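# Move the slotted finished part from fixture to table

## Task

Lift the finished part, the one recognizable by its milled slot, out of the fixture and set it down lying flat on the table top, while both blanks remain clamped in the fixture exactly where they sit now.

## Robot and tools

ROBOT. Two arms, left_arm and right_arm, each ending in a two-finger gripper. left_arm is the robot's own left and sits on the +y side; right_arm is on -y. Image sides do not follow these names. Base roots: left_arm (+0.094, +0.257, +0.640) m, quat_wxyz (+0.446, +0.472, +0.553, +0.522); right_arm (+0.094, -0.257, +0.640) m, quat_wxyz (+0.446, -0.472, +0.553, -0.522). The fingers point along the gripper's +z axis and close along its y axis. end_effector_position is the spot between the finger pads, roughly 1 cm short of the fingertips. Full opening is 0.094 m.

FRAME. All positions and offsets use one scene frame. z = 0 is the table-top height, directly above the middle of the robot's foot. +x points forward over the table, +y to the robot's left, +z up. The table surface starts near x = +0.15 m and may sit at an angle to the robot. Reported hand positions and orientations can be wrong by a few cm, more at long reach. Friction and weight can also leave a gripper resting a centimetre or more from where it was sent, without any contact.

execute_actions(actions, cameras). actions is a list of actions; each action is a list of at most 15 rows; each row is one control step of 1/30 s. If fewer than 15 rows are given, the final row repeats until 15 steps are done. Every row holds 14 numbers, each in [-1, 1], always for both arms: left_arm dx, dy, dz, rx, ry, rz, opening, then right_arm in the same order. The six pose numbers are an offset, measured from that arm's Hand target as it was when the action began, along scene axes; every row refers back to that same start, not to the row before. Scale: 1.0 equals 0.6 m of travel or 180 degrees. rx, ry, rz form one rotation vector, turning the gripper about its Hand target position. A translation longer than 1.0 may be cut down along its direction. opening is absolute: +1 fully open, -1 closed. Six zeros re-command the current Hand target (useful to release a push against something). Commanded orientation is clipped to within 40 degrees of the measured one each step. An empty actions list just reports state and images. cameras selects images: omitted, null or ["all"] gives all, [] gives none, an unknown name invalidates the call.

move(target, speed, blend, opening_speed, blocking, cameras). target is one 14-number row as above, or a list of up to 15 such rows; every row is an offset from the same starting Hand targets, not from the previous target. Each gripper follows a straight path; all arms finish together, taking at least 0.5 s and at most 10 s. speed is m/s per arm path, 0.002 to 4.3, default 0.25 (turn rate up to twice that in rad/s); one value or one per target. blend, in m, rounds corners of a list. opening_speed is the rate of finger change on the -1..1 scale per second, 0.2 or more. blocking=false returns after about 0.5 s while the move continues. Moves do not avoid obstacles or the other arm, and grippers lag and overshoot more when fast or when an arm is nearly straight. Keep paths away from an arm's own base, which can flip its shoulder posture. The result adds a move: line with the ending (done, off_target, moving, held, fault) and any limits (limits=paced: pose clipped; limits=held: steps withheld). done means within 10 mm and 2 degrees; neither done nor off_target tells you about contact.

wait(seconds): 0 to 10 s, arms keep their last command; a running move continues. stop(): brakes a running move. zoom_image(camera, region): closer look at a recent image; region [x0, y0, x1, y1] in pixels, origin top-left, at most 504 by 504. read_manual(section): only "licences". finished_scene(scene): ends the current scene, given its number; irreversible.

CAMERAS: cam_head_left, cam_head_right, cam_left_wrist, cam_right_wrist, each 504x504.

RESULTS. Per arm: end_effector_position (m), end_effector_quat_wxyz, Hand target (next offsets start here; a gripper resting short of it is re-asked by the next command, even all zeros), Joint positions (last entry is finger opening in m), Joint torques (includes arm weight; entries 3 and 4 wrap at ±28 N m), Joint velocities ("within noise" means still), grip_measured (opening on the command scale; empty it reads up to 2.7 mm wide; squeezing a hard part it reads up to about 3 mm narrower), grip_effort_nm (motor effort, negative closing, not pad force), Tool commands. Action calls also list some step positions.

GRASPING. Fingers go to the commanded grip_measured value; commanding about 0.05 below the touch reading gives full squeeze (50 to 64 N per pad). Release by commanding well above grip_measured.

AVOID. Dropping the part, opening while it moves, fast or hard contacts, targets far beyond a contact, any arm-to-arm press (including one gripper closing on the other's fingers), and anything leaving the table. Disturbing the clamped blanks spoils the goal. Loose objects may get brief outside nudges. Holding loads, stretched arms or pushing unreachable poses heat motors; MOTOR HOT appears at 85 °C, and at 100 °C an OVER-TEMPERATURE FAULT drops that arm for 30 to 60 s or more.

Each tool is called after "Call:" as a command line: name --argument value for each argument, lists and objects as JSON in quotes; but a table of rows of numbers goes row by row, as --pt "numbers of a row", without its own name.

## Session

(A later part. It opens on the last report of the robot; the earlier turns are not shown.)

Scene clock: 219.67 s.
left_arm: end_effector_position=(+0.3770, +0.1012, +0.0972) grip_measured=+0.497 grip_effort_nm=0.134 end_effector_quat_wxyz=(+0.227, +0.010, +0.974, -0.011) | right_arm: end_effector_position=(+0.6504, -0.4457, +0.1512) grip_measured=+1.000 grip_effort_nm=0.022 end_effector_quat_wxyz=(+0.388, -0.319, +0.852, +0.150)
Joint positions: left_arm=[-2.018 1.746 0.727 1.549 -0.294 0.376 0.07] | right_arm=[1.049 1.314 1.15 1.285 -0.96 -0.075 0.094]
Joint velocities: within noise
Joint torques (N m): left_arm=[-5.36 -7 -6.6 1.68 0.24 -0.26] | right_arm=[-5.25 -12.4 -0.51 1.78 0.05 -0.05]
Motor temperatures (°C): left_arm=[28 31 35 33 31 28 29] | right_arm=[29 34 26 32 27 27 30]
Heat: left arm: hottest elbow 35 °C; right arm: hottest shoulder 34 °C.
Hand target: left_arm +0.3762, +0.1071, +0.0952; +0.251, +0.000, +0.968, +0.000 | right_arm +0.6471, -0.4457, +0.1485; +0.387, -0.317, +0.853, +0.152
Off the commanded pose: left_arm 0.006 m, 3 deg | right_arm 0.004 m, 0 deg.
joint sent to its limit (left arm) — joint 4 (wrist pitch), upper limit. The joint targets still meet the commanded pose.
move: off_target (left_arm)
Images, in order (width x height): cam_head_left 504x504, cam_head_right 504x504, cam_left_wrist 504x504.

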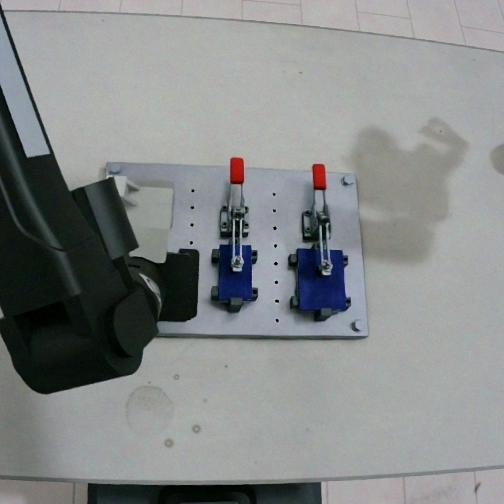

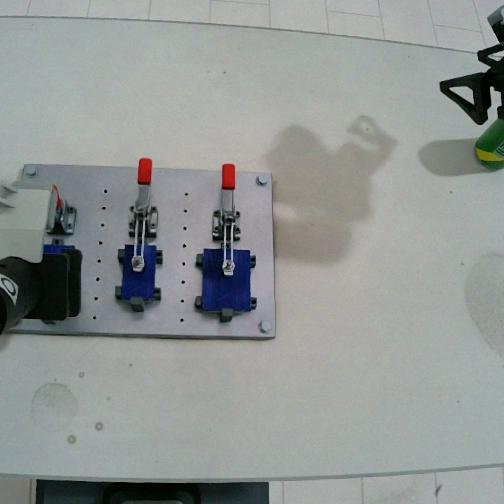

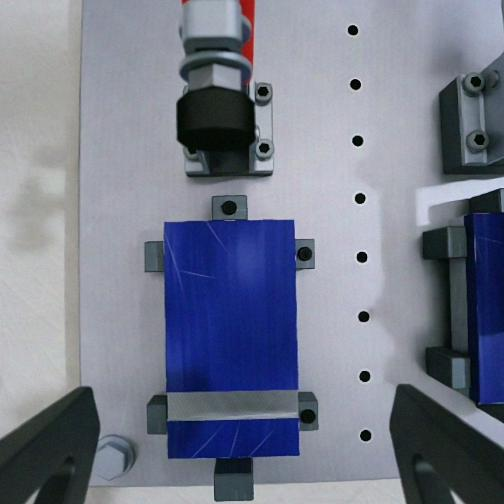

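Call:
move --target '[-0.0087, 0.0083, -0.07, 0, -0.0278, 0, 0.5, 0,0,0,0,0,0, 1]' --speed 0.1 --cameras '["cam_head_left","cam_head_right", "cam_left_wrist"]'

Call:
zoom_image --camera "cam_head_right" --region '[0, 140, 110, 340]'

Scene clock: 226.40 s.
left_arm: end_effector_position=(+0.3725, +0.1058, +0.0550) grip_measured=+0.497 grip_effort_nm=0.139 end_effector_quat_wxyz=(+0.246, +0.012, +0.969, -0.018) | right_arm: end_effector_position=(+0.6504, -0.4457, +0.1512) grip_measured=+1.000 grip_effort_nm=0.022 end_effector_quat_wxyz=(+0.388, -0.319, +0.852, +0.150)
Joint positions: left_arm=[-1.957 1.835 0.84 1.549 -0.216 0.355 0.07] | right_arm=[1.049 1.314 1.15 1.285 -0.96 -0.075 0.094]
Joint velocities: within noise
Joint torques (N m): left_arm=[-5.3 -6.83 -6.64 1.76 0.24 -0.24] | right_arm=[-5.25 -12.4 -0.51 1.78 0.05 -0.05]
Motor temperatures (°C): left_arm=[28 31 35 33 31 28 29] | right_arm=[29 34 26 32 27 27 30]
Heat: left arm: hottest elbow 35 °C; right arm: hottest shoulder 34 °C.
Hand target: left_arm +0.3710, +0.1122, +0.0532; +0.293, +0.000, +0.956, +0.000 | right_arm +0.6471, -0.4457, +0.1485; +0.387, -0.317, +0.853, +0.152
Off the commanded pose: left_arm 0.007 m, 6 deg | right_arm 0.004 m, 0 deg.
joint sent to its limit (left arm) — joint 4 (wrist pitch), upper limit. The joint targets are off in orientation, not in position.
move: off_target (left_arm)
Images, in order (width x height): cam_head_left 504x504, cam_head_right 504x504, cam_left_wrist 504x504.

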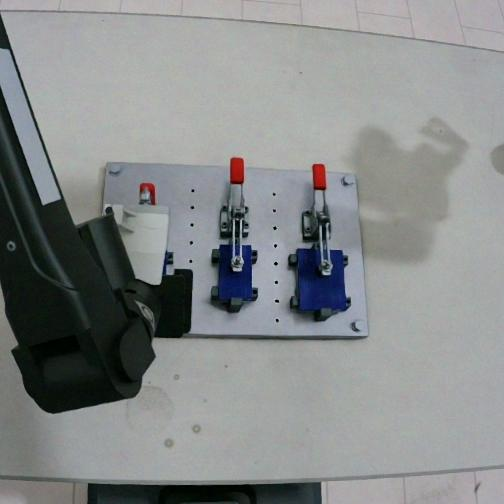

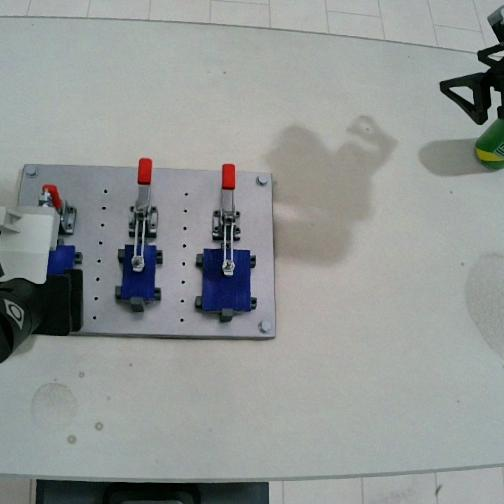

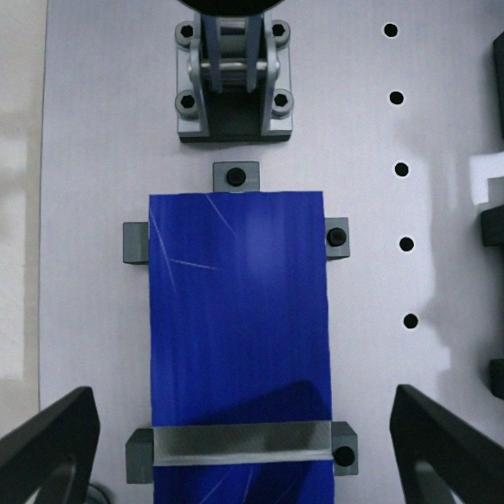

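Scaled by 2.520 from the camera's 504x504 image, which has a finer 720x720 frame.

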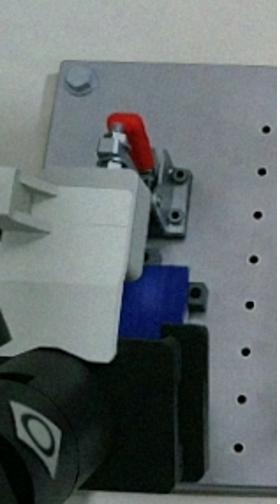

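Call:
move --target '[0.001, 0, -0.0387, 0, 0, 0, 0.5, 0,0,0,0,0,0, 1]' --speed 0.05 --cameras '["cam_head_left","cam_head_right", "cam_left_wrist"]'

Call:
zoom_image --camera "cam_head_right" --region '[0, 140, 110, 340]'

Scene clock: 232.93 s.
left_arm: end_effector_position=(+0.3738, +0.1048, +0.0321) grip_measured=+0.497 grip_effort_nm=0.134 end_effector_quat_wxyz=(+0.259, +0.010, +0.966, -0.014) | right_arm: end_effector_position=(+0.6504, -0.4457, +0.1512) grip_measured=+1.000 grip_effort_nm=0.012 end_effector_quat_wxyz=(+0.388, -0.319, +0.852, +0.150)
Joint positions: left_arm=[-1.941 1.884 0.915 1.549 -0.201 0.35 0.07] | right_arm=[1.049 1.314 1.15 1.285 -0.96 -0.075 0.094]
Joint velocities: within noise
Joint torques (N m): left_arm=[-5.25 -6.53 -6.63 1.77 0.26 -0.27] | right_arm=[-5.19 -12.34 -0.53 1.78 0.05 -0.05]
Motor temperatures (°C): left_arm=[28 31 35 33 31 28 29] | right_arm=[29 34 26 32 27 27 30]
Heat: left arm: hottest elbow 35 °C; right arm: hottest shoulder 34 °C.
Hand target: left_arm +0.3717, +0.1120, +0.0300; +0.293, +0.000, +0.956, +0.000 | right_arm +0.6471, -0.4457, +0.1485; +0.387, -0.317, +0.853, +0.152
Off the commanded pose: left_arm 0.008 m, 5 deg | right_arm 0.004 m, 0 deg.
joint sent to its limit (left arm) — joint 4 (wrist pitch), upper limit. The joint targets are off in orientation, not in position.
move: off_target (left_arm)
Images, in order (width x height): cam_head_left 504x504, cam_head_right 504x504, cam_left_wrist 504x504.

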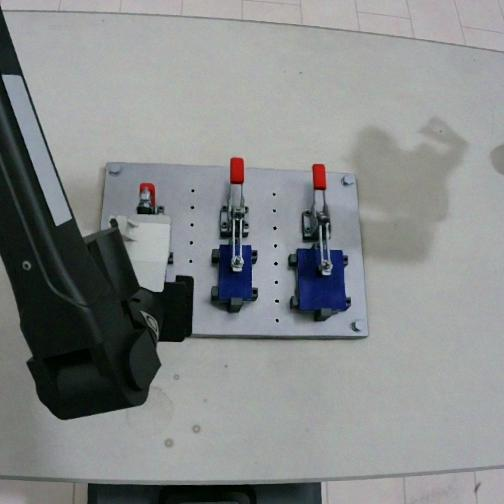

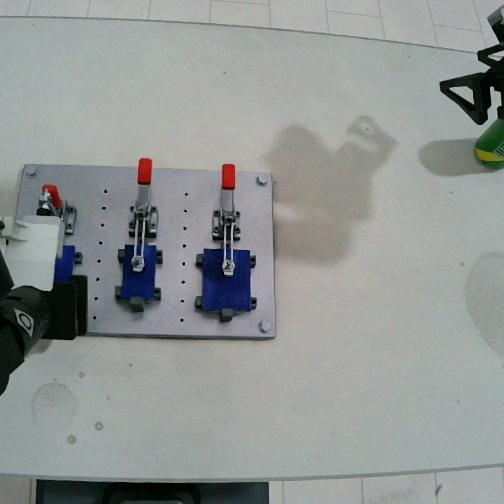

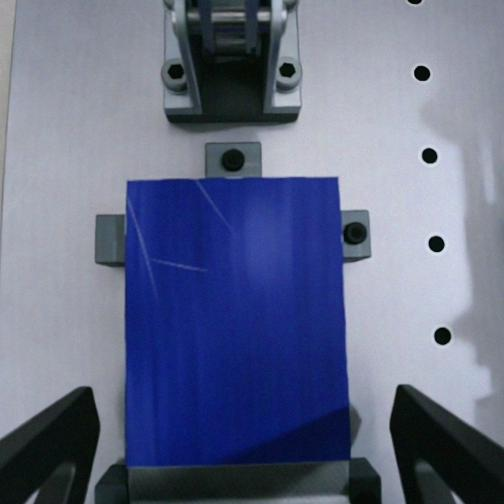

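Scaled by 2.520 from the camera's 504x504 image, which has a finer 720x720 frame.

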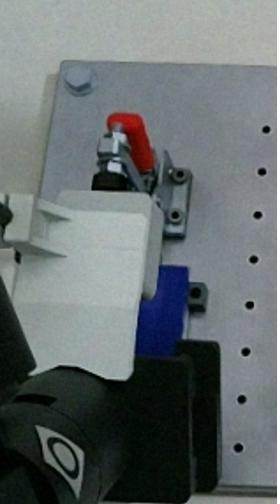

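Call:
move --target '[0.0, 0.006, 0.0, 0, 0, 0, 0.5, 0,0,0,0,0,0, 1]' --speed 0.05 --cameras '["cam_left_wrist"]'

Call:
move --target '[0.0, 0.0, 0.0, 0, 0, 0, 0.0, 0,0,0,0,0,0, 1]' --opening_speed 0.4 --cameras '["cam_left_wrist"]'

Scene clock: 235.97 s.
left_arm: end_effector_position=(+0.3735, +0.1077, +0.0310) grip_measured=+0.497 grip_effort_nm=0.134 end_effector_quat_wxyz=(+0.259, +0.010, +0.966, -0.014) | right_arm: end_effector_position=(+0.6504, -0.4457, +0.1512) grip_measured=+1.000 grip_effort_nm=0.017 end_effector_quat_wxyz=(+0.388, -0.319, +0.852, +0.150)
Joint positions: left_arm=[-1.935 1.884 0.915 1.549 -0.195 0.346 0.07] | right_arm=[1.049 1.314 1.15 1.285 -0.96 -0.075 0.094]
Joint velocities: within noise
Joint torques (N m): left_arm=[-5.42 -6.89 -6.89 1.8 0.25 -0.21] | right_arm=[-5.25 -12.4 -0.53 1.78 0.05 -0.05]
Motor temperatures (°C): left_arm=[28 30 35 33 31 28 29] | right_arm=[29 34 26 32 27 27 30]
Heat: left arm: hottest elbow 35 °C; right arm: hottest shoulder 34 °C.
Hand target: left_arm +0.3717, +0.1157, +0.0300; +0.293, +0.000, +0.956, +0.000 | right_arm +0.6471, -0.4457, +0.1485; +0.387, -0.317, +0.853, +0.152
Off the commanded pose: left_arm 0.008 m, 4 deg | right_arm 0.004 m, 0 deg.
joint sent to its limit (left arm) — joint 4 (wrist pitch), upper limit. The joint targets are off in orientation, not in position.
move: off_target (left_arm)
Images, in order (width x height): cam_left_wrist 504x504.

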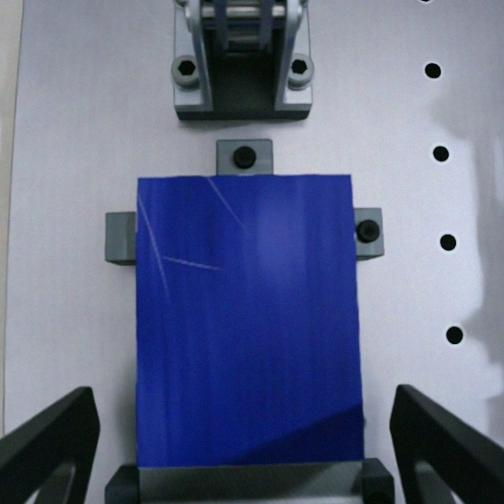

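Scene clock: 237.43 s.
left_arm: end_effector_position=(+0.3737, +0.1073, +0.0310) grip_measured=+0.041 grip_effort_nm=-0.950 end_effector_quat_wxyz=(+0.260, +0.010, +0.966, -0.016) | right_arm: end_effector_position=(+0.6504, -0.4457, +0.1512) grip_measured=+1.000 grip_effort_nm=0.022 end_effector_quat_wxyz=(+0.388, -0.319, +0.852, +0.150)
Joint positions: left_arm=[-1.934 1.884 0.915 1.549 -0.191 0.345 0.049] | right_arm=[1.049 1.314 1.15 1.285 -0.96 -0.075 0.094]
Joint velocities: within noise
Joint torques (N m): left_arm=[-5.19 -6.83 -6.9 1.77 0.11 -0.25] | right_arm=[-5.19 -12.4 -0.51 1.78 0.05 -0.05]
Motor temperatures (°C): left_arm=[28 30 35 33 31 28 29] | right_arm=[29 34 26 32 27 27 30]
Heat: left arm: hottest elbow 35 °C; right arm: hottest shoulder 34 °C.
Hand target: left_arm +0.3717, +0.1157, +0.0300; +0.293, +0.000, +0.956, +0.000 | right_arm +0.6471, -0.4457, +0.1485; +0.387, -0.317, +0.853, +0.152
Off the commanded pose: left_arm 0.009 m, 5 deg | right_arm 0.004 m, 0 deg.
joint sent to its limit (left arm) — joint 4 (wrist pitch), upper limit. The joint targets are off in orientation, not in position.
move: off_target (left_arm)
Images, in order (width x height): cam_left_wrist 504x504.

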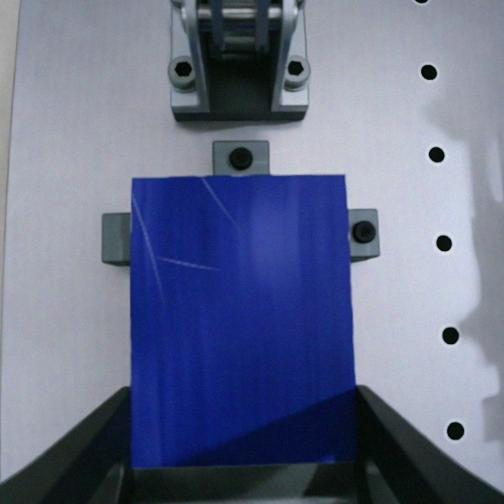

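Call:
move --pt "0.0 -0.006 0.15 0 0.0194 0 -0.15 0 0 0 0 0 0 1" --speed 0.06 --opening_speed 0.5 --cameras '["cam_head_left","cam_head_right","cam_left_wrist"]'

Scene clock: 243.57 s.
left_arm: end_effector_position=(+0.3783, +0.1173, +0.1032) grip_measured=+0.036 grip_effort_nm=-1.038 end_effector_quat_wxyz=(+0.225, -0.002, +0.974, -0.006) | right_arm: end_effector_position=(+0.6504, -0.4457, +0.1512) grip_measured=+1.000 grip_effort_nm=0.022 end_effector_quat_wxyz=(+0.388, -0.319, +0.852, +0.150)
Joint positions: left_arm=[-1.996 1.716 0.695 1.549 -0.292 0.345 0.049] | right_arm=[1.049 1.314 1.15 1.285 -0.96 -0.075 0.094]
Joint velocities: within noise
Joint torques (N m): left_arm=[-7.65 -8.94 -11.08 1.69 0.15 0.05] | right_arm=[-5.19 -12.34 -0.51 1.78 0.05 -0.05]
Motor temperatures (°C): left_arm=[28 30 35 33 31 28 30] | right_arm=[29 34 26 32 27 27 30]
Heat: left arm: hottest elbow 35 °C; right arm: hottest shoulder 34 °C.
Hand target: left_arm +0.3715, +0.1121, +0.1200; +0.264, +0.000, +0.965, +0.000 | right_arm +0.6471, -0.4457, +0.1485; +0.387, -0.317, +0.853, +0.152
Off the commanded pose: left_arm 0.019 m, 5 deg | right_arm 0.004 m, 0 deg.
joint sent to its limit (left arm) — joint 4 (wrist pitch), upper limit. The joint targets are off in orientation, not in position.
move: off_target (left_arm)
Images, in order (width x height): cam_head_left 504x504, cam_head_right 504x504, cam_left_wrist 504x504.

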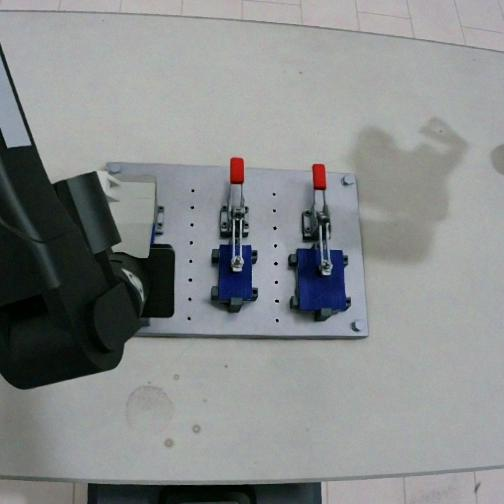

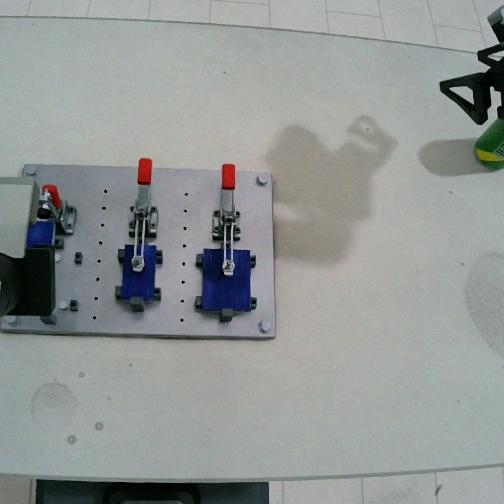

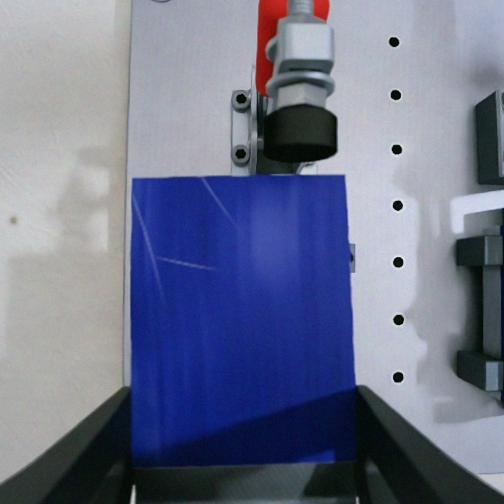

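Call:
move --pt "0.0 0.23 0.02 0 0.0 0 -0.15 0 0 0 0 0 0 1" --pt "0.114 0.23 0.0 0 0.0 0 -0.15 0 0 0 0 0 0 1" --pt "0.114 0.23 -0.1 0 0.0 0 -0.15 0 0 0 0 0 0 1" --speed 0.15 --blend '[0.03,0.03,0]' --cameras '["cam_head_left","cam_head_right","cam_left_wrist"]'

Scene clock: 248.00 s.
left_arm: end_effector_position=(+0.4409, +0.2449, +0.0612) grip_measured=+0.036 grip_effort_nm=-1.043 end_effector_quat_wxyz=(+0.266, +0.005, +0.964, -0.002) | right_arm: end_effector_position=(+0.6504, -0.4457, +0.1512) grip_measured=+1.000 grip_effort_nm=0.017 end_effector_quat_wxyz=(+0.388, -0.319, +0.852, +0.150)
Joint positions: left_arm=[-1.692 1.567 0.777 1.377 -0.015 0.212 0.049] | right_arm=[1.049 1.314 1.15 1.285 -0.96 -0.075 0.094]
Joint velocities: within noise
Joint torques (N m): left_arm=[-1.2 -10.75 -6.05 1.14 0.21 -0.27] | right_arm=[-5.25 -12.34 -0.51 1.78 0.05 -0.05]
Motor temperatures (°C): left_arm=[28 30 35 33 31 28 30] | right_arm=[29 34 26 32 27 27 30]
Heat: left arm: hottest elbow 35 °C; right arm: hottest shoulder 34 °C.
Hand target: left_arm +0.4401, +0.2501, +0.0601; +0.264, +0.000, +0.965, +0.000 | right_arm +0.6471, -0.4457, +0.1485; +0.387, -0.317, +0.853, +0.152
Off the commanded pose: left_arm 0.005 m, 1 deg | right_arm 0.004 m, 0 deg.
move: done
Images, in order (width x height): cam_head_left 504x504, cam_head_right 504x504, cam_left_wrist 504x504.

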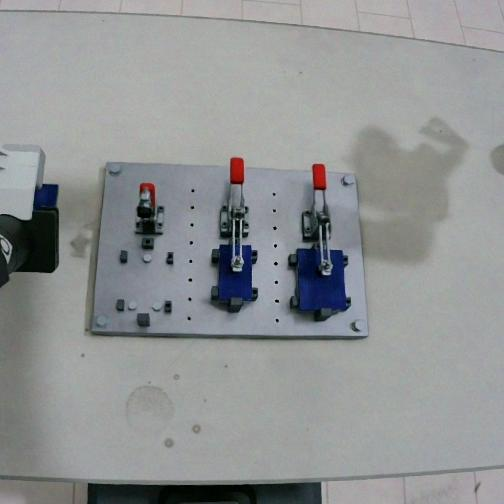

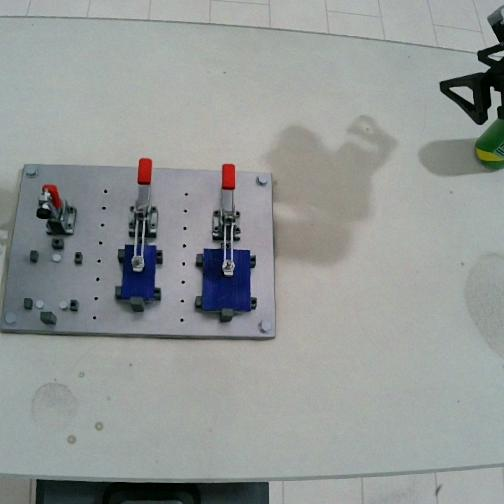

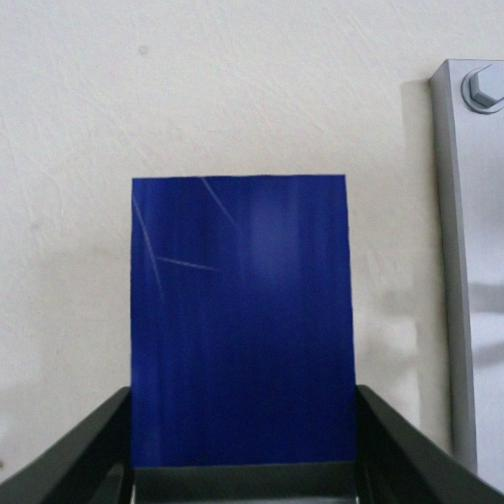

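Call:
move --pt "0.0 0.0 -0.066 0 0.0044 0 -0.15 0 0 0 0 0 0 1" --speed 0.06 --cameras '["cam_head_left","cam_left_wrist"]'

Scene clock: 251.30 s.
left_arm: end_effector_position=(+0.4439, +0.2450, +0.0231) grip_measured=+0.036 grip_effort_nm=-1.033 end_effector_quat_wxyz=(+0.262, +0.005, +0.965, -0.001) | right_arm: end_effector_position=(+0.6504, -0.4457, +0.1512) grip_measured=+1.000 grip_effort_nm=0.017 end_effector_quat_wxyz=(+0.388, -0.319, +0.852, +0.150)
Joint positions: left_arm=[-1.684 1.633 0.887 1.326 -0.01 0.207 0.049] | right_arm=[1.049 1.314 1.15 1.285 -0.96 -0.075 0.094]
Joint velocities: within noise
Joint torques (N m): left_arm=[-1.26 -10.4 -5.53 1.09 0.19 -0.27] | right_arm=[-5.19 -12.34 -0.53 1.78 0.05 -0.05]
Motor temperatures (°C): left_arm=[28 31 35 33 31 28 30] | right_arm=[29 34 26 32 27 27 30]
Heat: left arm: hottest elbow 35 °C; right arm: hottest shoulder 34 °C.
Hand target: left_arm +0.4400, +0.2501, +0.0204; +0.257, +0.000, +0.966, +0.000 | right_arm +0.6471, -0.4457, +0.1485; +0.387, -0.317, +0.853, +0.152
Off the commanded pose: left_arm 0.007 m, 1 deg | right_arm 0.004 m, 0 deg.
move: done
Images, in order (width x height): cam_head_left 504x504, cam_left_wrist 504x504.

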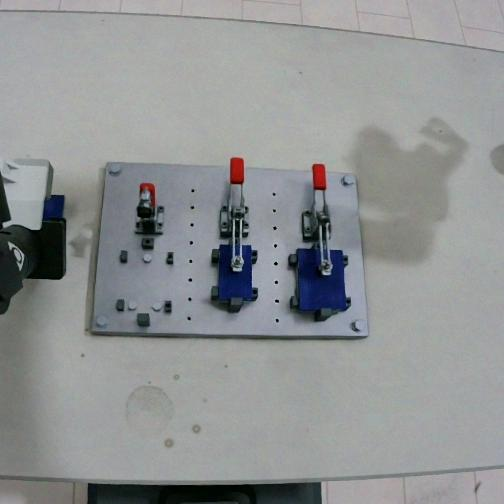

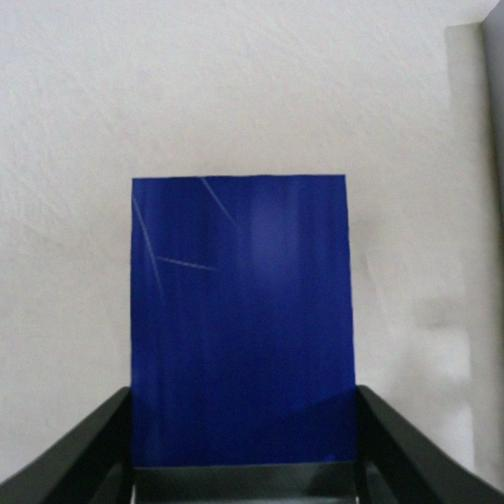

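Call:
move --pt "0.0 0.0 -0.01 0 0.0 0 -0.15 0 0 0 0 0 0 1" --speed 0.04 --cameras '["cam_left_wrist"]'

Call:
move --pt "0.0 0.0 -0.006 0 0.0 0 -0.15 0 0 0 0 0 0 1" --speed 0.04 --cameras '["cam_left_wrist"]'

Scene clock: 252.83 s.
left_arm: end_effector_position=(+0.4441, +0.2449, +0.0173) grip_measured=+0.036 grip_effort_nm=-1.043 end_effector_quat_wxyz=(+0.262, +0.005, +0.965, -0.001) | right_arm: end_effector_position=(+0.6504, -0.4457, +0.1512) grip_measured=+1.000 grip_effort_nm=0.017 end_effector_quat_wxyz=(+0.388, -0.319, +0.852, +0.150)
Joint positions: left_arm=[-1.683 1.645 0.904 1.32 -0.009 0.206 0.049] | right_arm=[1.049 1.314 1.15 1.285 -0.96 -0.075 0.094]
Joint velocities: within noise
Joint torques (N m): left_arm=[-1.38 -10.29 -5.74 1.1 0.2 -0.24] | right_arm=[-5.19 -12.4 -0.53 1.78 0.05 -0.05]
Motor temperatures (°C): left_arm=[28 31 35 33 31 28 30] | right_arm=[29 34 26 32 27 27 30]
Heat: left arm: hottest elbow 35 °C; right arm: hottest shoulder 34 °C.
Hand target: left_arm +0.4400, +0.2501, +0.0145; +0.257, +0.000, +0.966, +0.000 | right_arm +0.6471, -0.4457, +0.1485; +0.387, -0.317, +0.853, +0.152
Off the commanded pose: left_arm 0.007 m, 1 deg | right_arm 0.004 m, 0 deg.
move: done
Images, in order (width x height): cam_left_wrist 504x504.

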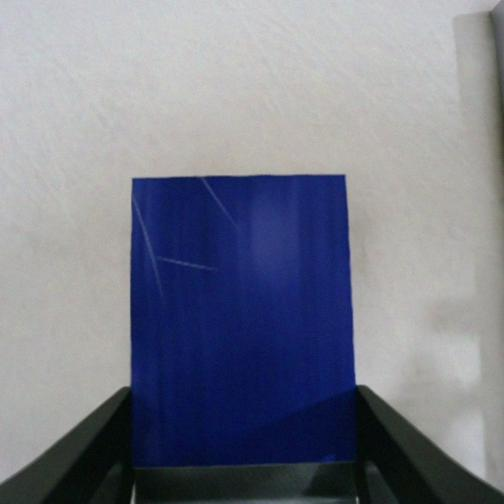

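Scene clock: 253.60 s.
left_arm: end_effector_position=(+0.4441, +0.2449, +0.0137) grip_measured=+0.036 grip_effort_nm=-1.033 end_effector_quat_wxyz=(+0.262, +0.005, +0.965, -0.001) | right_arm: end_effector_position=(+0.6504, -0.4457, +0.1512) grip_measured=+1.000 grip_effort_nm=0.022 end_effector_quat_wxyz=(+0.388, -0.319, +0.852, +0.150)
Joint positions: left_arm=[-1.682 1.652 0.915 1.316 -0.009 0.206 0.049] | right_arm=[1.049 1.314 1.15 1.285 -0.96 -0.075 0.094]
Joint velocities: within noise
Joint torques (N m): left_arm=[-1.32 -10.29 -5.6 1.07 0.19 -0.25] | right_arm=[-5.25 -12.34 -0.51 1.78 0.05 -0.05]
Motor temperatures (°C): left_arm=[28 31 35 33 31 28 30] | right_arm=[29 34 26 32 27 27 30]
Heat: left arm: hottest elbow 35 °C; right arm: hottest shoulder 34 °C.
Hand target: left_arm +0.4399, +0.2501, +0.0108; +0.257, +0.000, +0.966, +0.000 | right_arm +0.6471, -0.4457, +0.1485; +0.387, -0.317, +0.853, +0.152
Off the commanded pose: left_arm 0.007 m, 1 deg | right_arm 0.004 m, 0 deg.
move: done
Images, in order (width x height): cam_left_wrist 504x504.

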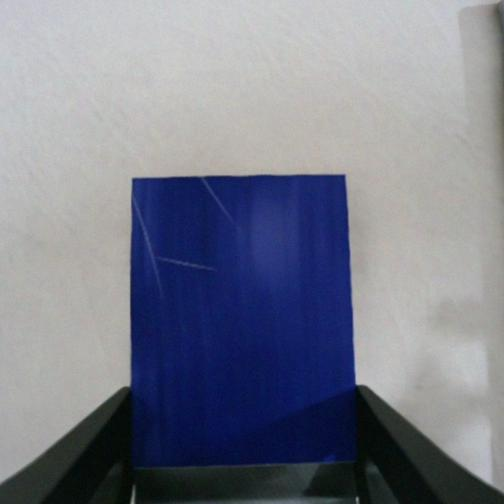

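Call:
move --pt "0.0 0.0 -0.006 0 0.0 0 -0.15 0 0 0 0 0 0 1" --speed 0.04 --cameras '["cam_left_wrist"]'

Call:
move --pt "0.0 0.0 -0.006 0 0.0 0 -0.15 0 0 0 0 0 0 1" --speed 0.04 --cameras '["cam_left_wrist"]'

Scene clock: 255.33 s.
left_arm: end_effector_position=(+0.4448, +0.2450, +0.0111) grip_measured=+0.036 grip_effort_nm=-1.043 end_effector_quat_wxyz=(+0.262, +0.005, +0.965, -0.001) | right_arm: end_effector_position=(+0.6504, -0.4457, +0.1512) grip_measured=+1.000 grip_effort_nm=0.022 end_effector_quat_wxyz=(+0.388, -0.319, +0.852, +0.150)
Joint positions: left_arm=[-1.681 1.657 0.923 1.314 -0.008 0.205 0.049] | right_arm=[1.049 1.314 1.15 1.285 -0.96 -0.075 0.094]
Joint velocities: within noise
Joint torques (N m): left_arm=[-1.26 -10.17 -5.37 1.05 0.18 -0.27] | right_arm=[-5.19 -12.34 -0.53 1.78 0.05 -0.05]
Motor temperatures (°C): left_arm=[28 31 35 33 31 28 30] | right_arm=[29 34 26 32 27 27 30]
Heat: left arm: hottest elbow 35 °C; right arm: hottest shoulder 34 °C.
Hand target: left_arm +0.4401, +0.2502, +0.0072; +0.257, +0.000, +0.966, +0.000 | right_arm +0.6471, -0.4457, +0.1485; +0.387, -0.317, +0.853, +0.152
Off the commanded pose: left_arm 0.008 m, 1 deg | right_arm 0.004 m, 0 deg.
move: done
Images, in order (width x height): cam_left_wrist 504x504.

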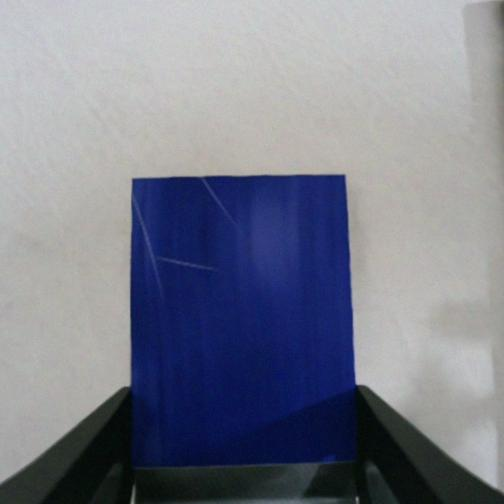

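Scene clock: 256.03 s.
left_arm: end_effector_position=(+0.4447, +0.2450, +0.0108) grip_measured=+0.036 grip_effort_nm=-1.043 end_effector_quat_wxyz=(+0.263, +0.004, +0.965, -0.002) | right_arm: end_effector_position=(+0.6504, -0.4457, +0.1512) grip_measured=+1.000 grip_effort_nm=0.022 end_effector_quat_wxyz=(+0.388, -0.319, +0.852, +0.150)
Joint positions: left_arm=[-1.68 1.658 0.924 1.314 -0.005 0.203 0.049] | right_arm=[1.049 1.314 1.15 1.285 -0.96 -0.075 0.094]
Joint velocities: within noise
Joint torques (N m): left_arm=[-1.2 -9.58 -4.52 0.92 0.1 -0.23] | right_arm=[-5.25 -12.34 -0.51 1.78 0.05 -0.05]
Motor temperatures (°C): left_arm=[28 31 35 33 31 28 30] | right_arm=[29 34 26 32 27 27 30]
Heat: left arm: hottest elbow 35 °C; right arm: hottest shoulder 34 °C.
Hand target: left_arm +0.4399, +0.2502, +0.0036; +0.257, +0.000, +0.966, +0.000 | right_arm +0.6471, -0.4457, +0.1485; +0.387, -0.317, +0.853, +0.152
Off the commanded pose: left_arm 0.010 m, 1 deg | right_arm 0.004 m, 0 deg.
move: done
Images, in order (width x height): cam_left_wrist 504x504.

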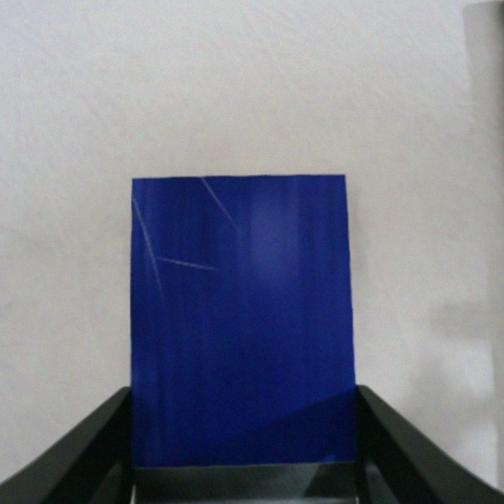

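Call:
move --pt "0.0 0.0 0.004 0 0.0 0 0.2 0 0 0 0 0 0 1" --speed 0.04 --opening_speed 0.4 --cameras '["cam_left_wrist"]'

Call:
move --pt "0.0 0.0 0.2 0 0.0 0 0.5 0 0 0 0 0 0 1" --speed 0.12 --opening_speed 0.6

Scene clock: 258.13 s.
left_arm: end_effector_position=(+0.4455, +0.2450, +0.0103) grip_measured=+0.196 grip_effort_nm=0.129 end_effector_quat_wxyz=(+0.264, +0.004, +0.965, -0.002) | right_arm: end_effector_position=(+0.6504, -0.4457, +0.1512) grip_measured=+1.000 grip_effort_nm=0.022 end_effector_quat_wxyz=(+0.388, -0.319, +0.852, +0.150)
Joint positions: left_arm=[-1.68 1.658 0.927 1.314 -0.005 0.202 0.056] | right_arm=[1.049 1.314 1.15 1.285 -0.96 -0.075 0.094]
Joint velocities: within noise
Joint torques (N m): left_arm=[-1.32 -9.99 -5.34 1.01 0.1 -0.22] | right_arm=[-5.25 -12.34 -0.51 1.78 0.05 -0.05]
Motor temperatures (°C): left_arm=[28 31 35 33 31 28 30] | right_arm=[29 34 26 32 27 27 30]
Heat: left arm: hottest elbow 35 °C; right arm: hottest shoulder 34 °C.
Hand target: left_arm +0.4400, +0.2502, +0.0060; +0.257, +0.000, +0.966, +0.000 | right_arm +0.6471, -0.4457, +0.1485; +0.387, -0.317, +0.853, +0.152
Off the commanded pose: left_arm 0.009 m, 1 deg | right_arm 0.004 m, 0 deg.
move: done
Images, in order (width x height): cam_left_wrist 504x504.

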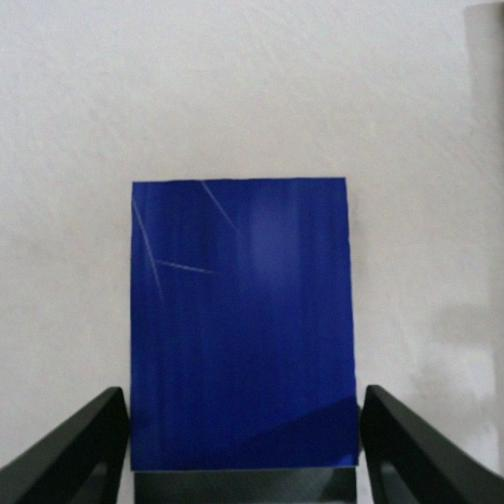

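Scene clock: 259.67 s.
left_arm: end_effector_position=(+0.4463, +0.2560, +0.1139) grip_measured=+0.497 grip_effort_nm=0.129 end_effector_quat_wxyz=(+0.260, -0.001, +0.966, +0.005) | right_arm: end_effector_position=(+0.6504, -0.4457, +0.1512) grip_measured=+1.000 grip_effort_nm=0.022 end_effector_quat_wxyz=(+0.388, -0.319, +0.852, +0.150)
Joint positions: left_arm=[-1.69 1.422 0.633 1.367 -0.031 0.202 0.07] | right_arm=[1.049 1.314 1.15 1.285 -0.96 -0.075 0.094]
Joint velocities: left_arm=[0.005 -0.044 -0.012 0.007 -0.007 -0.007 0.001] | right_arm=[within noise]
Joint torques (N m): left_arm=[-2.96 -12.04 -9.59 1.98 0 -0.02] | right_arm=[-5.25 -12.34 -0.51 1.78 0.05 -0.05]
Motor temperatures (°C): left_arm=[28 31 35 33 31 28 30] | right_arm=[29 34 26 32 27 27 30]
Heat: left arm: hottest elbow 35 °C; right arm: hottest shoulder 34 °C.
Hand target: left_arm +0.4399, +0.2502, +0.1260; +0.257, +0.000, +0.966, +0.000 | right_arm +0.6471, -0.4457, +0.1485; +0.387, -0.317, +0.853, +0.152
Off the commanded pose: left_arm 0.015 m, 1 deg | right_arm 0.004 m, 0 deg.
move: off_target (left_arm)

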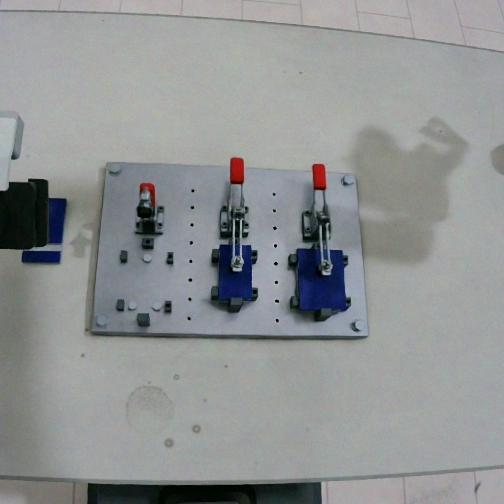

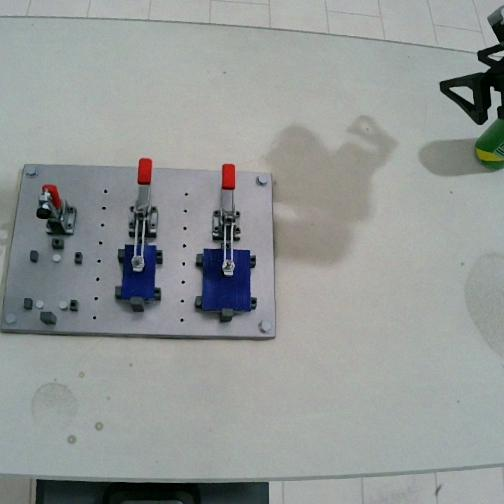

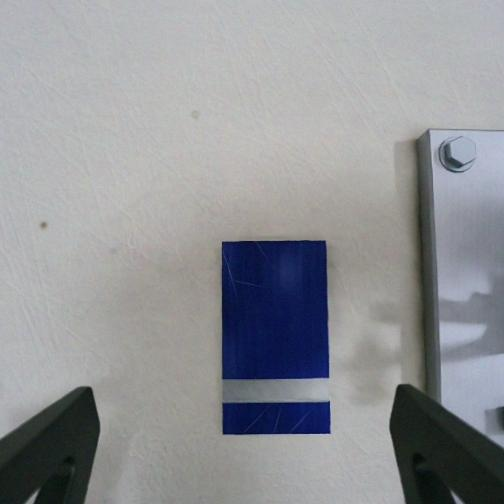

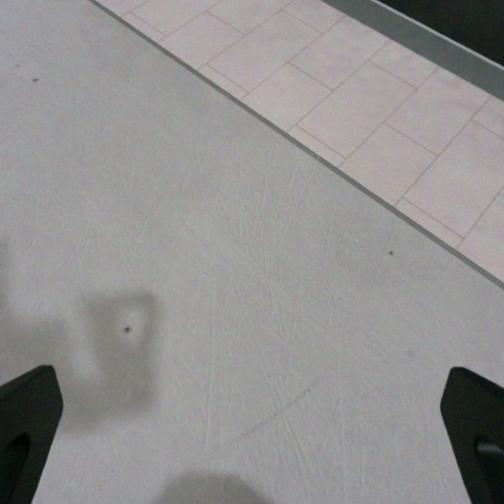

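Call:
finished_scene --scene 1

The scene is finished: the task was done.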